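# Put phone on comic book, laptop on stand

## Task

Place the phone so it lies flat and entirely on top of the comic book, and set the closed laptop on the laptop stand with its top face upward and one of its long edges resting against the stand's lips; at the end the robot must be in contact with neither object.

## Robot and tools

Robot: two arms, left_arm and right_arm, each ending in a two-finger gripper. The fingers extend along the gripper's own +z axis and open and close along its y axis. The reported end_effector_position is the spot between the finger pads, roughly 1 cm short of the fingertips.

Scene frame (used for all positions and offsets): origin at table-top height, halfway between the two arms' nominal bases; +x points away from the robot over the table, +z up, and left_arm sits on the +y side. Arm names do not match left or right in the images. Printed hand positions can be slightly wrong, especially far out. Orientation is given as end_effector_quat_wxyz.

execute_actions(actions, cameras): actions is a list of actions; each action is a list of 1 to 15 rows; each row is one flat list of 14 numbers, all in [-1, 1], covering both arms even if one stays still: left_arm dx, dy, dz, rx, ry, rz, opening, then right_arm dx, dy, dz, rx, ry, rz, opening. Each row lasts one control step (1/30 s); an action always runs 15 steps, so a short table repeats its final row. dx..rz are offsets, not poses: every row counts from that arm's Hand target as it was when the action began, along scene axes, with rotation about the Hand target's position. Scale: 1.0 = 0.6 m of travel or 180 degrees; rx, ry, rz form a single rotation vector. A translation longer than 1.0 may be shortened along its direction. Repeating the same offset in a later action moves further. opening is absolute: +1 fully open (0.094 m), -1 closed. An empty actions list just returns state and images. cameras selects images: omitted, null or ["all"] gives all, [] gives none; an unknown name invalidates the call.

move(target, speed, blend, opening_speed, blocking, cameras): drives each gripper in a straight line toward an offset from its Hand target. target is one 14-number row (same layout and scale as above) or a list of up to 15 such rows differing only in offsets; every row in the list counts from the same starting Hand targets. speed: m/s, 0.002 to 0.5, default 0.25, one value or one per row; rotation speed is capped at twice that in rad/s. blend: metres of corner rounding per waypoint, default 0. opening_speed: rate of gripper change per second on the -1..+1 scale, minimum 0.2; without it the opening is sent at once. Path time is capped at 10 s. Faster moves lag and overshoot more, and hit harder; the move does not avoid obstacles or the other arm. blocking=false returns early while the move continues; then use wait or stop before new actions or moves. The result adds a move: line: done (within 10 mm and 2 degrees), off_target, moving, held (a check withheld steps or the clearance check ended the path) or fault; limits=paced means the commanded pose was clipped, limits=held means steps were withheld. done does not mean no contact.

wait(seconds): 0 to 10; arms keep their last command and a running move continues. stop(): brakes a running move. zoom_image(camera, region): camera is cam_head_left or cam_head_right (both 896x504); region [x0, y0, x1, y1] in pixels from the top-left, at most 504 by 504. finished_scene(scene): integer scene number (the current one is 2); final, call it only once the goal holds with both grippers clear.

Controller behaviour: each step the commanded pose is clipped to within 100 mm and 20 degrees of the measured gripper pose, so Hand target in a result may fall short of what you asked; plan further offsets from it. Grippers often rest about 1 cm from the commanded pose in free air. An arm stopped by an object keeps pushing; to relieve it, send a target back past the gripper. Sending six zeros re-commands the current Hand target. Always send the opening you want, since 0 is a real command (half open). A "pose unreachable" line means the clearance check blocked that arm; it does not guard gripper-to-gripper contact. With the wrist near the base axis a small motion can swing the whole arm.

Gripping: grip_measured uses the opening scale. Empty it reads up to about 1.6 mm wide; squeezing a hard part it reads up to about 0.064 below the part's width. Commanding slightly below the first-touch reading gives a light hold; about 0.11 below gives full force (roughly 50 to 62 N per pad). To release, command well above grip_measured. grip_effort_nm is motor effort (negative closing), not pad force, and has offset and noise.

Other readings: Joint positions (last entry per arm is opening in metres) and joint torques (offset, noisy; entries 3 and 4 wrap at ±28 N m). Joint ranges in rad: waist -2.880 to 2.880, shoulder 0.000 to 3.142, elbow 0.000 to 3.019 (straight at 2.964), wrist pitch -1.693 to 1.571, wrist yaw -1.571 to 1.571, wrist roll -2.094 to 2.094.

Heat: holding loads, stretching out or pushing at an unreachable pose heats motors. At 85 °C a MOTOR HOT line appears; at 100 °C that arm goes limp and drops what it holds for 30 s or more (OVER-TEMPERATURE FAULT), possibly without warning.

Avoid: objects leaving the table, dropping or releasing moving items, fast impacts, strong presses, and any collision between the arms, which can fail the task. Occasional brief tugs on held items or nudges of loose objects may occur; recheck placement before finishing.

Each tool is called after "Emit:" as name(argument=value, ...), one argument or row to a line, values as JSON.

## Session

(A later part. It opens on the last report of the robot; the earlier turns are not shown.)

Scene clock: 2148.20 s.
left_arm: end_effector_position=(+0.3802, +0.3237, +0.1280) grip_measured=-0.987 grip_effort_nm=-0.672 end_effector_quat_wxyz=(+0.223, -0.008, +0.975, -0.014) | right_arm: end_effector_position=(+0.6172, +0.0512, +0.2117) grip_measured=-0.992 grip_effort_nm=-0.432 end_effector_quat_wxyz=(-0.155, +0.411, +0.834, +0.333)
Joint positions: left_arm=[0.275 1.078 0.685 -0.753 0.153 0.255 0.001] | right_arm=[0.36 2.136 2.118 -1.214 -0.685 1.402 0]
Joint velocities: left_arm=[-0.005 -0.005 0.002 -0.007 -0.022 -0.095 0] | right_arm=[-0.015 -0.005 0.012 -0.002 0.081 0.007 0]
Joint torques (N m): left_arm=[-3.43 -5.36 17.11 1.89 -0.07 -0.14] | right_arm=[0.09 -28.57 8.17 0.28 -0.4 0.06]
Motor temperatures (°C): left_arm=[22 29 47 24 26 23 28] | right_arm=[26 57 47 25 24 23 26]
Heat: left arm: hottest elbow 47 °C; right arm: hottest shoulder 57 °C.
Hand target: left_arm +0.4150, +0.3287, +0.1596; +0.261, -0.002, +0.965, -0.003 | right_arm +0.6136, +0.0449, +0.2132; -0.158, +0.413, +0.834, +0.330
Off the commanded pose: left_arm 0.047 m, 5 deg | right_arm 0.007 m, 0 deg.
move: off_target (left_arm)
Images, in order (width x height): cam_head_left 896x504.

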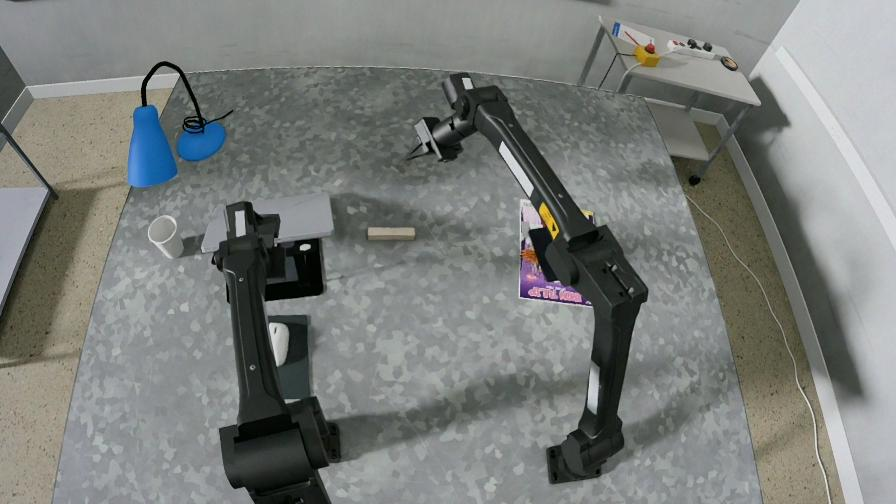

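Emit:
move(
  target=[0.03,0,-0.01,0,0,0,-1,0,0,0,0,0,0,-1],
  speed=0.05,
  cameras=["cam_head_left"],
)

Emit:
zoom_image(
  camera="cam_head_left",
  region=[190, 170, 350, 310],
)

Emit:
move(
  target=[0.03,0,-0.002,0,0,0,-1,0,0,0,0,0,0,-1],
  speed=0.05,
  cameras=["cam_head_left"],
)

Emit:
zoom_image(
  camera="cam_head_left",
  region=[190, 170, 350, 310],
)

Scene clock: 2154.00 s.
left_arm: end_effector_position=(+0.3805, +0.3206, +0.1136) grip_measured=-0.987 grip_effort_nm=-0.676 end_effector_quat_wxyz=(+0.202, -0.013, +0.979, -0.019) | right_arm: end_effector_position=(+0.6172, +0.0512, +0.2117) grip_measured=-0.992 grip_effort_nm=-0.422 end_effector_quat_wxyz=(-0.155, +0.411, +0.834, +0.333)
Joint positions: left_arm=[0.262 1.12 0.685 -0.753 0.144 0.237 0.001] | right_arm=[0.36 2.136 2.118 -1.214 -0.685 1.402 0]
Joint velocities: left_arm=[-0.005 0.005 -0.027 0.007 0.066 0.007 0] | right_arm=[-0.005 -0.005 -0.007 0.007 0.037 0.037 0]
Joint torques (N m): left_arm=[-2.96 -5.95 18.62 2.81 0.06 -0.08] | right_arm=[0.15 -28.63 8.17 0.27 -0.39 0.06]
Motor temperatures (°C): left_arm=[22 29 48 24 26 23 28] | right_arm=[26 57 47 25 24 23 26]
Heat: left arm: hottest elbow 48 °C; right arm: hottest shoulder 57 °C.
Hand target: left_arm +0.4330, +0.3284, +0.1536; +0.261, -0.002, +0.965, -0.004 | right_arm +0.6136, +0.0449, +0.2132; -0.158, +0.413, +0.834, +0.330
Off the commanded pose: left_arm 0.067 m, 7 deg | right_arm 0.007 m, 0 deg.
move: off_target (left_arm)
Images, in order (width x height): cam_head_left 896x504.

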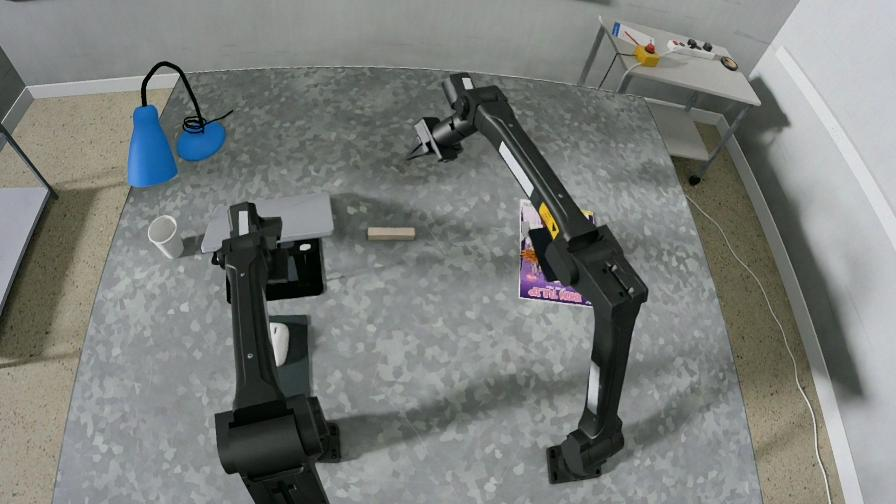

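Scaled by 3.150.

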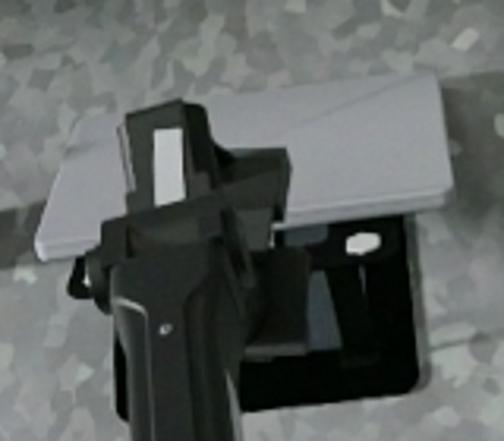

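Scene clock: 2155.00 s.
left_arm: end_effector_position=(+0.3917, +0.3198, +0.1109) grip_measured=-0.987 grip_effort_nm=-0.676 end_effector_quat_wxyz=(+0.195, -0.014, +0.980, -0.019) | right_arm: end_effector_position=(+0.6172, +0.0512, +0.2117) grip_measured=-0.992 grip_effort_nm=-0.427 end_effector_quat_wxyz=(-0.155, +0.411, +0.834, +0.333)
Joint positions: left_arm=[0.248 1.163 0.712 -0.747 0.136 0.222 0.001] | right_arm=[0.36 2.136 2.118 -1.214 -0.685 1.402 0]
Joint velocities: left_arm=[0.005 -0.005 -0.002 -0.017 0.007 -0.022 0.001] | right_arm=[-0.015 -0.015 -0.017 -0.007 0.051 -0.037 0.001]
Joint torques (N m): left_arm=[-2.96 -6.48 19.32 2.97 0 -0.01] | right_arm=[0.03 -28.63 8.16 0.25 -0.38 0.07]
Motor temperatures (°C): left_arm=[22 29 48 24 26 23 28] | right_arm=[26 57 47 25 24 23 26]
Heat: left arm: hottest elbow 48 °C; right arm: hottest shoulder 57 °C.
Hand target: left_arm +0.4509, +0.3281, +0.1522; +0.261, -0.002, +0.965, -0.004 | right_arm +0.6136, +0.0449, +0.2132; -0.158, +0.413, +0.834, +0.330
Off the commanded pose: left_arm 0.073 m, 8 deg | right_arm 0.007 m, 0 deg.
move: off_target (left_arm)
Images, in order (width x height): cam_head_left 896x504.

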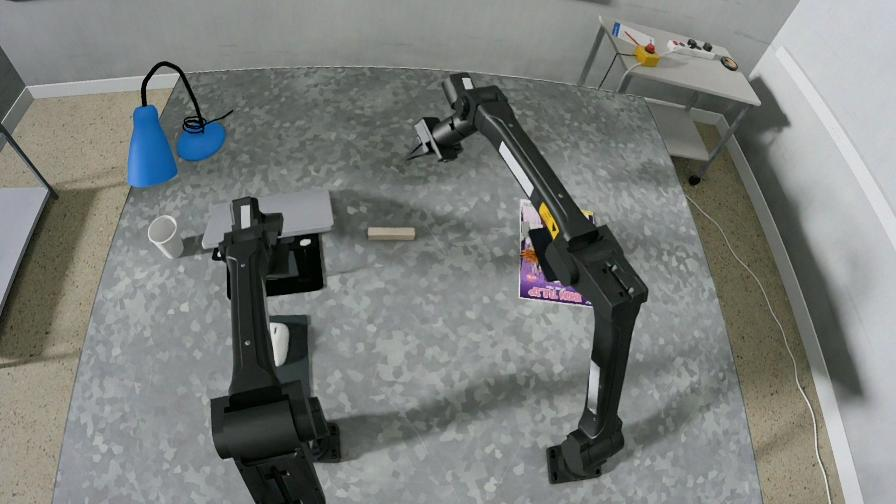

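Scaled by 3.150.

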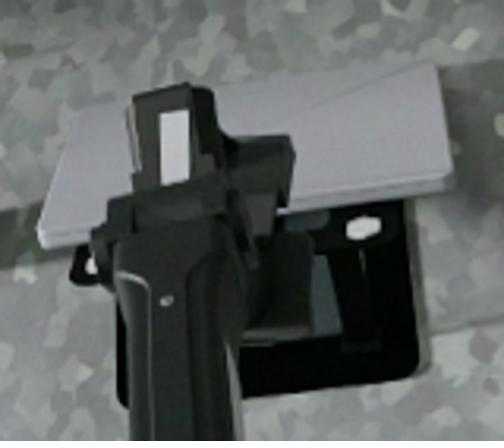

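Emit:
move(
  target=[
    [-0.12,0.0,0,0,0,0,-1,0,0,0,0,0,0,-1],
    [-0.12,0.0,0.05,0,0,0,-1,0,0,0,0,0,0,-1],
  ],
  speed=0.08,
  cameras=[],
)

Emit:
move(
  target=[0.08,0,0,0,0,0,-1,0,0,0,0,0,0,-1],
  speed=0.06,
  cameras=["cam_head_left"],
)

Emit:
zoom_image(
  camera="cam_head_left",
  region=[190, 170, 350, 310],
)

Scene clock: 2160.73 s.
left_arm: end_effector_position=(+0.3676, +0.3206, +0.1548) grip_measured=-0.987 grip_effort_nm=-0.676 end_effector_quat_wxyz=(+0.234, -0.003, +0.972, -0.013) | right_arm: end_effector_position=(+0.6172, +0.0512, +0.2117) grip_measured=-0.992 grip_effort_nm=-0.432 end_effector_quat_wxyz=(-0.155, +0.411, +0.834, +0.333)
Joint positions: left_arm=[0.283 0.994 0.701 -0.832 0.163 0.269 0.001] | right_arm=[0.36 2.136 2.118 -1.214 -0.685 1.402 0]
Joint velocities: left_arm=[-0.005 -0.005 0.002 -0.002 -0.037 0.007 0] | right_arm=[-0.005 -0.005 -0.002 0.012 0.007 0.007 0]
Joint torques (N m): left_arm=[0.15 -7.77 14.84 0.75 0.2 0.11] | right_arm=[0.09 -28.57 8.17 0.29 -0.39 0.06]
Motor temperatures (°C): left_arm=[22 29 49 24 26 23 28] | right_arm=[26 57 47 25 24 23 26]
Heat: left arm: hottest elbow 49 °C; right arm: hottest shoulder 57 °C.
Hand target: left_arm +0.3792, +0.3293, +0.1822; +0.260, -0.002, +0.966, -0.003 | right_arm +0.6136, +0.0449, +0.2132; -0.158, +0.413, +0.834, +0.330
Off the commanded pose: left_arm 0.031 m, 3 deg | right_arm 0.007 m, 0 deg.
move: off_target (left_arm)
No camera images: "cameras" was empty.

Scene clock: 2162.07 s.
left_arm: end_effector_position=(+0.3923, +0.3245, +0.1522) grip_measured=-0.987 grip_effort_nm=-0.676 end_effector_quat_wxyz=(+0.226, -0.008, +0.974, -0.013) | right_arm: end_effector_position=(+0.6172, +0.0512, +0.2117) grip_measured=-0.992 grip_effort_nm=-0.427 end_effector_quat_wxyz=(-0.155, +0.411, +0.834, +0.333)
Joint positions: left_arm=[0.265 1.083 0.754 -0.81 0.149 0.245 0.001] | right_arm=[0.36 2.136 2.118 -1.214 -0.685 1.402 0]
Joint velocities: left_arm=[0.005 0.005 -0.002 -0.007 -0.081 0.007 -0.001] | right_arm=[-0.005 -0.005 -0.012 0.002 -0.051 0.022 -0.001]
Joint torques (N m): left_arm=[-2.73 -6.07 17.54 1.78 -0.09 -0.08] | right_arm=[0.09 -28.57 8.18 0.25 -0.39 0.06]
Motor temperatures (°C): left_arm=[22 29 49 24 26 23 28] | right_arm=[26 57 47 25 24 23 26]
Heat: left arm: hottest elbow 49 °C; right arm: hottest shoulder 57 °C.
Hand target: left_arm +0.4273, +0.3285, +0.1823; +0.261, -0.002, +0.965, -0.004 | right_arm +0.6136, +0.0449, +0.2132; -0.158, +0.413, +0.834, +0.330
Off the commanded pose: left_arm 0.046 m, 4 deg | right_arm 0.007 m, 0 deg.
move: off_target (left_arm)
Images, in order (width x height): cam_head_left 896x504.

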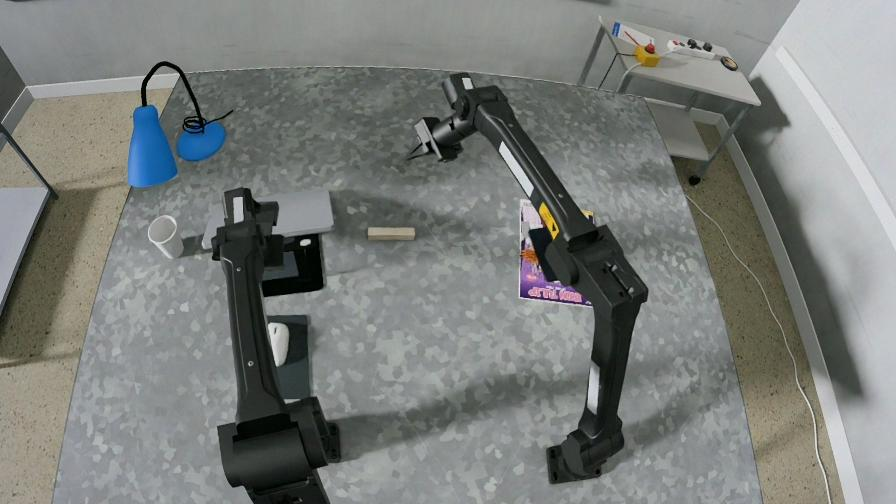

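Scaled by 3.150.

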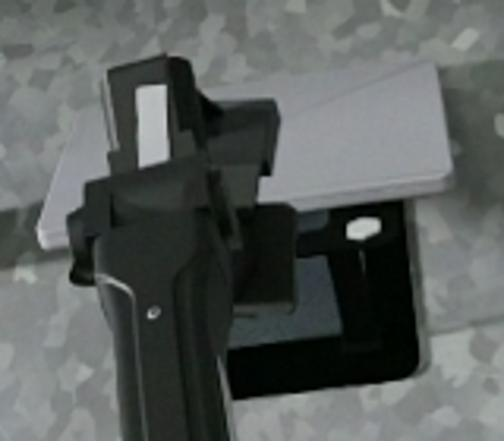

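Emit:
move(
  target=[
    [-0.1,0.0,0,0,0,0,-1,0,0,0,0,0,0,-1],
    [-0.1,0.0,-0.045,0,0,0,-1,0,0,0,0,0,0,-1],
  ],
  speed=0.08,
  cameras=[],
)

Emit:
move(
  target=[0.06,0,0,0,0,0,-1,0,0,0,0,0,0,-1],
  speed=0.06,
  cameras=[],
)

Scene clock: 2166.17 s.
left_arm: end_effector_position=(+0.3670, +0.3246, +0.1594) grip_measured=-0.987 grip_effort_nm=-0.676 end_effector_quat_wxyz=(+0.258, +0.000, +0.966, -0.005) | right_arm: end_effector_position=(+0.6172, +0.0512, +0.2117) grip_measured=-0.992 grip_effort_nm=-0.422 end_effector_quat_wxyz=(-0.155, +0.411, +0.834, +0.333)
Joint positions: left_arm=[0.298 0.96 0.678 -0.792 0.171 0.283 0.001] | right_arm=[0.36 2.136 2.118 -1.214 -0.685 1.402 0]
Joint velocities: left_arm=[-0.005 0.005 -0.007 -0.012 -0.022 -0.007 0.001] | right_arm=[-0.005 0.005 -0.007 0.007 -0.007 -0.022 -0.001]
Joint torques (N m): left_arm=[-0.56 -5.66 9.88 1.81 0.17 0.15] | right_arm=[0.03 -28.63 8.16 0.28 -0.39 0.06]
Motor temperatures (°C): left_arm=[22 28 49 24 26 23 28] | right_arm=[26 57 47 25 24 23 26]
Heat: left arm: hottest elbow 49 °C; right arm: hottest shoulder 57 °C.
Hand target: left_arm +0.3670, +0.3293, +0.1553; +0.260, -0.002, +0.966, -0.003 | right_arm +0.6136, +0.0449, +0.2132; -0.158, +0.413, +0.834, +0.330
Off the commanded pose: left_arm 0.006 m, 0 deg | right_arm 0.007 m, 0 deg.
move: done
No camera images: "cameras" was empty.

Scene clock: 2167.27 s.
left_arm: end_effector_position=(+0.3785, +0.3260, +0.1321) grip_measured=-0.987 grip_effort_nm=-0.676 end_effector_quat_wxyz=(+0.233, -0.006, +0.972, -0.011) | right_arm: end_effector_position=(+0.6172, +0.0512, +0.2117) grip_measured=-0.992 grip_effort_nm=-0.427 end_effector_quat_wxyz=(-0.155, +0.411, +0.834, +0.333)
Joint positions: left_arm=[0.286 1.058 0.678 -0.746 0.159 0.266 0.001] | right_arm=[0.36 2.136 2.118 -1.214 -0.685 1.402 0]
Joint velocities: left_arm=[-0.005 0.005 0.002 0.002 0.051 0.051 0] | right_arm=[-0.005 -0.005 -0.017 -0.007 -0.022 0.051 0.001]
Joint torques (N m): left_arm=[-2.32 -7.12 15.35 1.77 -0.05 -0.09] | right_arm=[0.09 -28.57 8.17 0.27 -0.39 0.07]
Motor temperatures (°C): left_arm=[22 28 49 24 26 23 28] | right_arm=[26 57 47 25 24 23 26]
Heat: left arm: hottest elbow 49 °C; right arm: hottest shoulder 57 °C.
Hand target: left_arm +0.4029, +0.3288, +0.1553; +0.260, -0.002, +0.966, -0.003 | right_arm +0.6136, +0.0449, +0.2132; -0.158, +0.413, +0.834, +0.330
Off the commanded pose: left_arm 0.034 m, 3 deg | right_arm 0.007 m, 0 deg.
move: off_target (left_arm)
No camera images: "cameras" was empty.

Emit:
move(
  target=[0.04,0,-0.01,0,0,0,-1,0,0,0,0,0,0,-1],
  speed=0.05,
  cameras=["cam_head_left"],
)

Emit:
zoom_image(
  camera="cam_head_left",
  region=[190, 170, 350, 310],
)

Emit:
move(
  target=[0.04,0,0,0,0,0,-1,0,0,0,0,0,0,-1],
  speed=0.05,
  cameras=["cam_head_left"],
)

Emit:
zoom_image(
  camera="cam_head_left",
  region=[190, 170, 350, 310],
)

Scene clock: 2171.20 s.
left_arm: end_effector_position=(+0.3913, +0.3236, +0.1187) grip_measured=-0.987 grip_effort_nm=-0.676 end_effector_quat_wxyz=(+0.223, -0.008, +0.975, -0.014) | right_arm: end_effector_position=(+0.6172, +0.0512, +0.2117) grip_measured=-0.992 grip_effort_nm=-0.427 end_effector_quat_wxyz=(-0.155, +0.411, +0.834, +0.333)
Joint positions: left_arm=[0.264 1.123 0.69 -0.711 0.148 0.245 0.001] | right_arm=[0.36 2.136 2.118 -1.214 -0.685 1.402 0]
Joint velocities: left_arm=[0.005 -0.005 -0.002 -0.002 -0.095 -0.022 -0.001] | right_arm=[-0.005 -0.015 -0.012 -0.012 0.022 -0.007 0]
Joint torques (N m): left_arm=[-3.31 -6.65 16.85 1.84 -0.02 -0.07] | right_arm=[0.09 -28.57 8.16 0.27 -0.39 0.06]
Motor temperatures (°C): left_arm=[22 28 49 24 26 23 28] | right_arm=[26 57 47 25 24 23 26]
Heat: left arm: hottest elbow 49 °C; right arm: hottest shoulder 57 °C.
Hand target: left_arm +0.4268, +0.3284, +0.1494; +0.261, -0.002, +0.965, -0.004 | right_arm +0.6136, +0.0449, +0.2132; -0.158, +0.413, +0.834, +0.330
Off the commanded pose: left_arm 0.047 m, 5 deg | right_arm 0.007 m, 0 deg.
move: off_target (left_arm)
Images, in order (width x height): cam_head_left 896x504.

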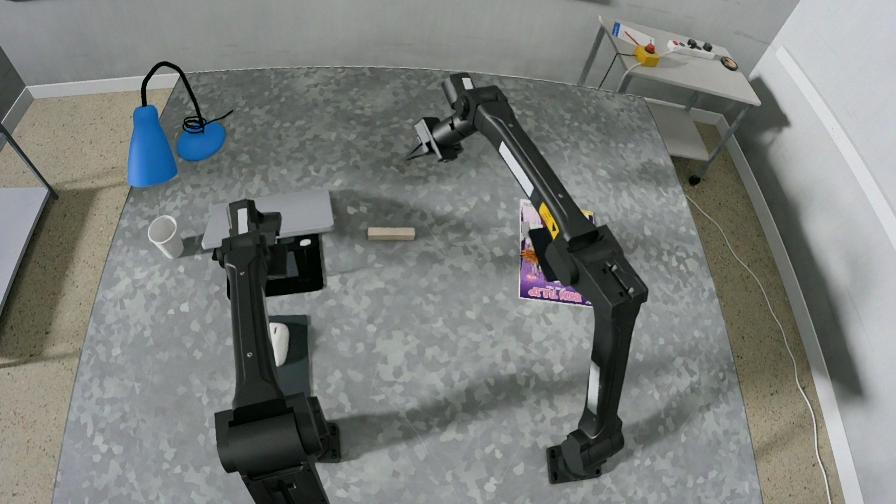

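Scaled by 3.150.

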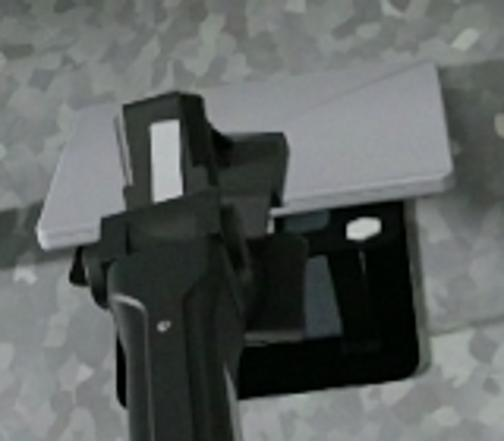

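Scene clock: 2172.27 s.
left_arm: end_effector_position=(+0.3984, +0.3217, +0.1103) grip_measured=-0.987 grip_effort_nm=-0.676 end_effector_quat_wxyz=(+0.207, -0.013, +0.978, -0.016) | right_arm: end_effector_position=(+0.6172, +0.0512, +0.2117) grip_measured=-0.992 grip_effort_nm=-0.432 end_effector_quat_wxyz=(-0.155, +0.411, +0.834, +0.333)
Joint positions: left_arm=[0.248 1.171 0.709 -0.711 0.136 0.222 0.001] | right_arm=[0.36 2.136 2.118 -1.214 -0.685 1.402 0]
Joint velocities: left_arm=[-0.005 -0.015 0.002 -0.007 -0.051 -0.037 0] | right_arm=[0.005 0.015 0.002 -0.007 -0.037 -0.007 0]
Joint torques (N m): left_arm=[-2.61 -6.95 19.25 2.22 0.02 -0.06] | right_arm=[0.09 -28.57 8.16 0.27 -0.38 0.07]
Motor temperatures (°C): left_arm=[22 28 49 24 26 23 28] | right_arm=[26 57 47 25 24 23 26]
Heat: left arm: hottest elbow 49 °C; right arm: hottest shoulder 57 °C.
Hand target: left_arm +0.4509, +0.3281, +0.1494; +0.261, -0.002, +0.965, -0.003 | right_arm +0.6136, +0.0449, +0.2132; -0.158, +0.413, +0.834, +0.330
Off the commanded pose: left_arm 0.066 m, 7 deg | right_arm 0.007 m, 0 deg.
move: off_target (left_arm)
Images, in order (width x height): cam_head_left 896x504.

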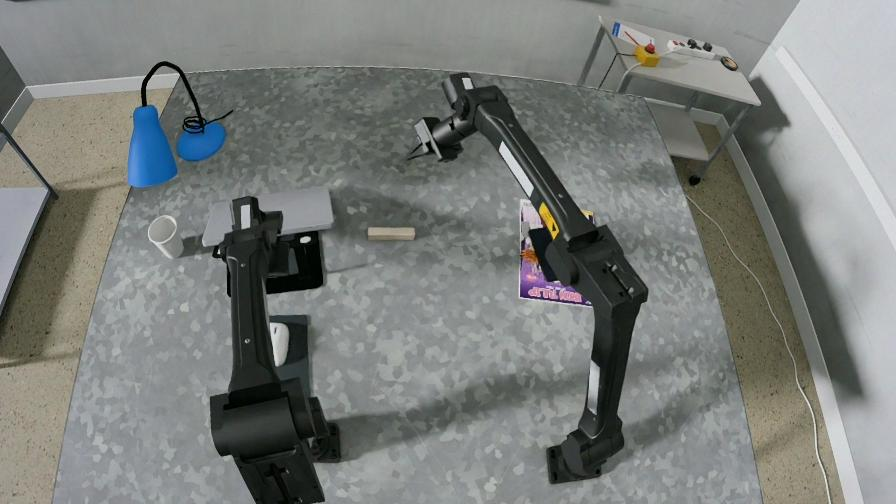

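Scaled by 3.150.

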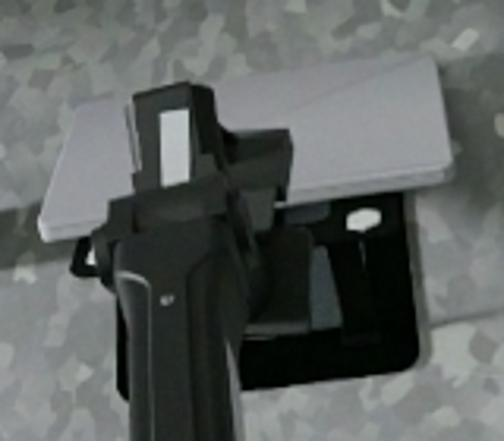

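Emit:
move(
  target=[
    [-0.13,0.0,0,0,0,0,-1,0,0,0,0,0,0,-1],
    [-0.25,0.15,0.2,0,0,0,-1,0,0,0,0,0,0,-1],
  ],
  speed=0.12,
)

Emit:
zoom_image(
  camera="cam_head_left",
  region=[190, 170, 350, 310],
)

Emit:
zoom_image(
  camera="cam_head_right",
  region=[210, 170, 370, 310],
)

Emit:
zoom_image(
  camera="cam_head_right",
  region=[500, 180, 640, 320],
)

Emit:
zoom_image(
  camera="cam_head_left",
  region=[490, 180, 630, 320],
)

Scene clock: 2179.20 s.
left_arm: end_effector_position=(+0.2929, +0.4062, +0.2369) grip_measured=-0.987 grip_effort_nm=-0.676 end_effector_quat_wxyz=(+0.236, -0.005, +0.971, -0.024) | right_arm: end_effector_position=(+0.6172, +0.0512, +0.2117) grip_measured=-0.992 grip_effort_nm=-0.432 end_effector_quat_wxyz=(-0.155, +0.411, +0.834, +0.333)
Joint positions: left_arm=[0.73 0.912 0.88 -1.21 0.355 0.688 0.001] | right_arm=[0.36 2.136 2.118 -1.214 -0.685 1.402 0]
Joint velocities: left_arm=[-0.015 0.005 -0.017 -0.002 -0.081 -0.007 -0.001] | right_arm=[-0.024 -0.015 0.002 0.007 -0.007 -0.007 -0.001]
Joint torques (N m): left_arm=[-0.26 -4.6 17.47 0.49 0.4 0.07] | right_arm=[0.09 -28.4 8.17 0.29 -0.39 0.06]
Motor temperatures (°C): left_arm=[22 28 50 24 26 23 28] | right_arm=[26 57 47 25 24 23 26]
Heat: left arm: hottest elbow 50 °C; right arm: hottest shoulder 57 °C.
Hand target: left_arm +0.3028, +0.4212, +0.2689; +0.258, -0.002, +0.966, -0.003 | right_arm +0.6136, +0.0449, +0.2132; -0.158, +0.413, +0.834, +0.330
Off the commanded pose: left_arm 0.036 m, 4 deg | right_arm 0.007 m, 0 deg.
move: off_target (left_arm)

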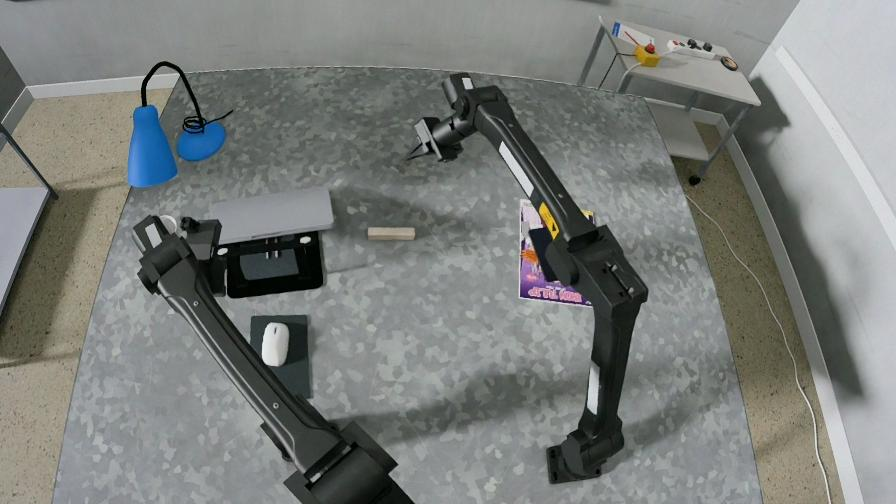

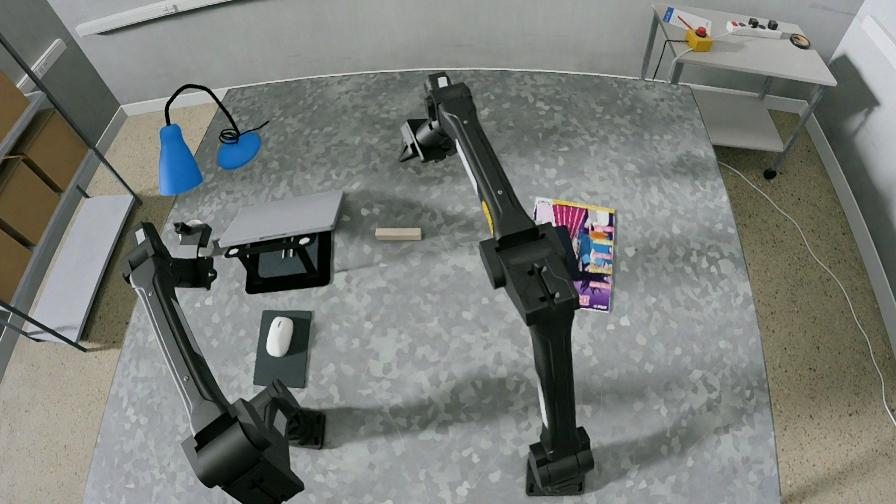

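Scaled by 3.150.

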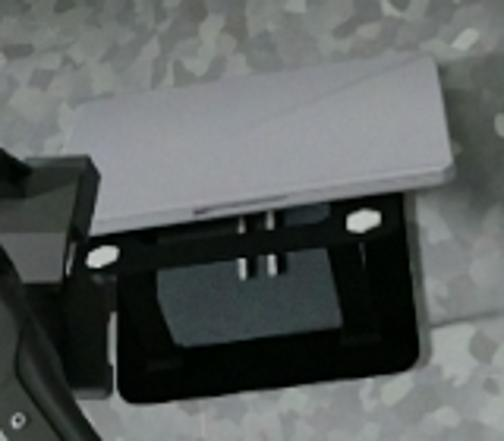

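Scaled by 3.150.

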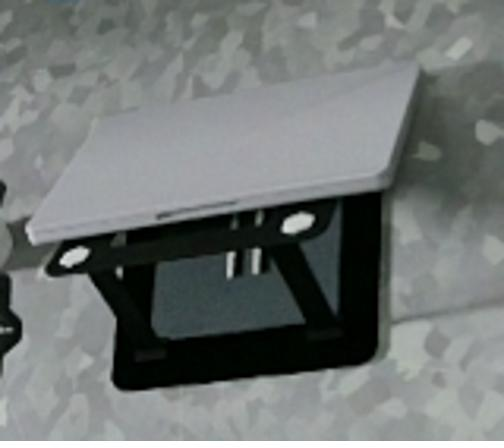

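Scaled by 3.600.

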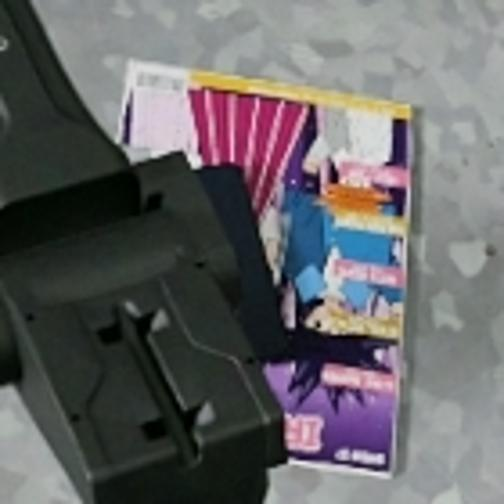

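Scaled by 3.600.

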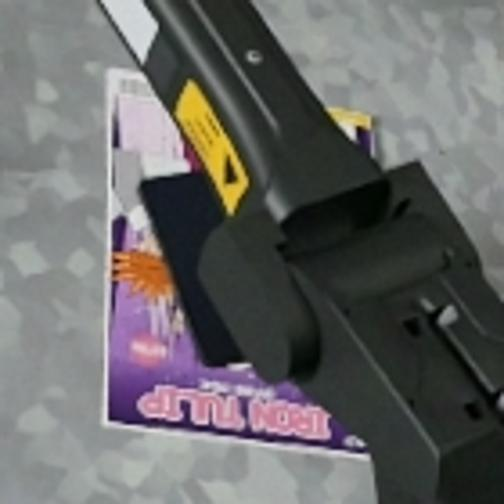

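Emit:
finished_scene(
  scene=2,
)

The scene is finished: the task was done.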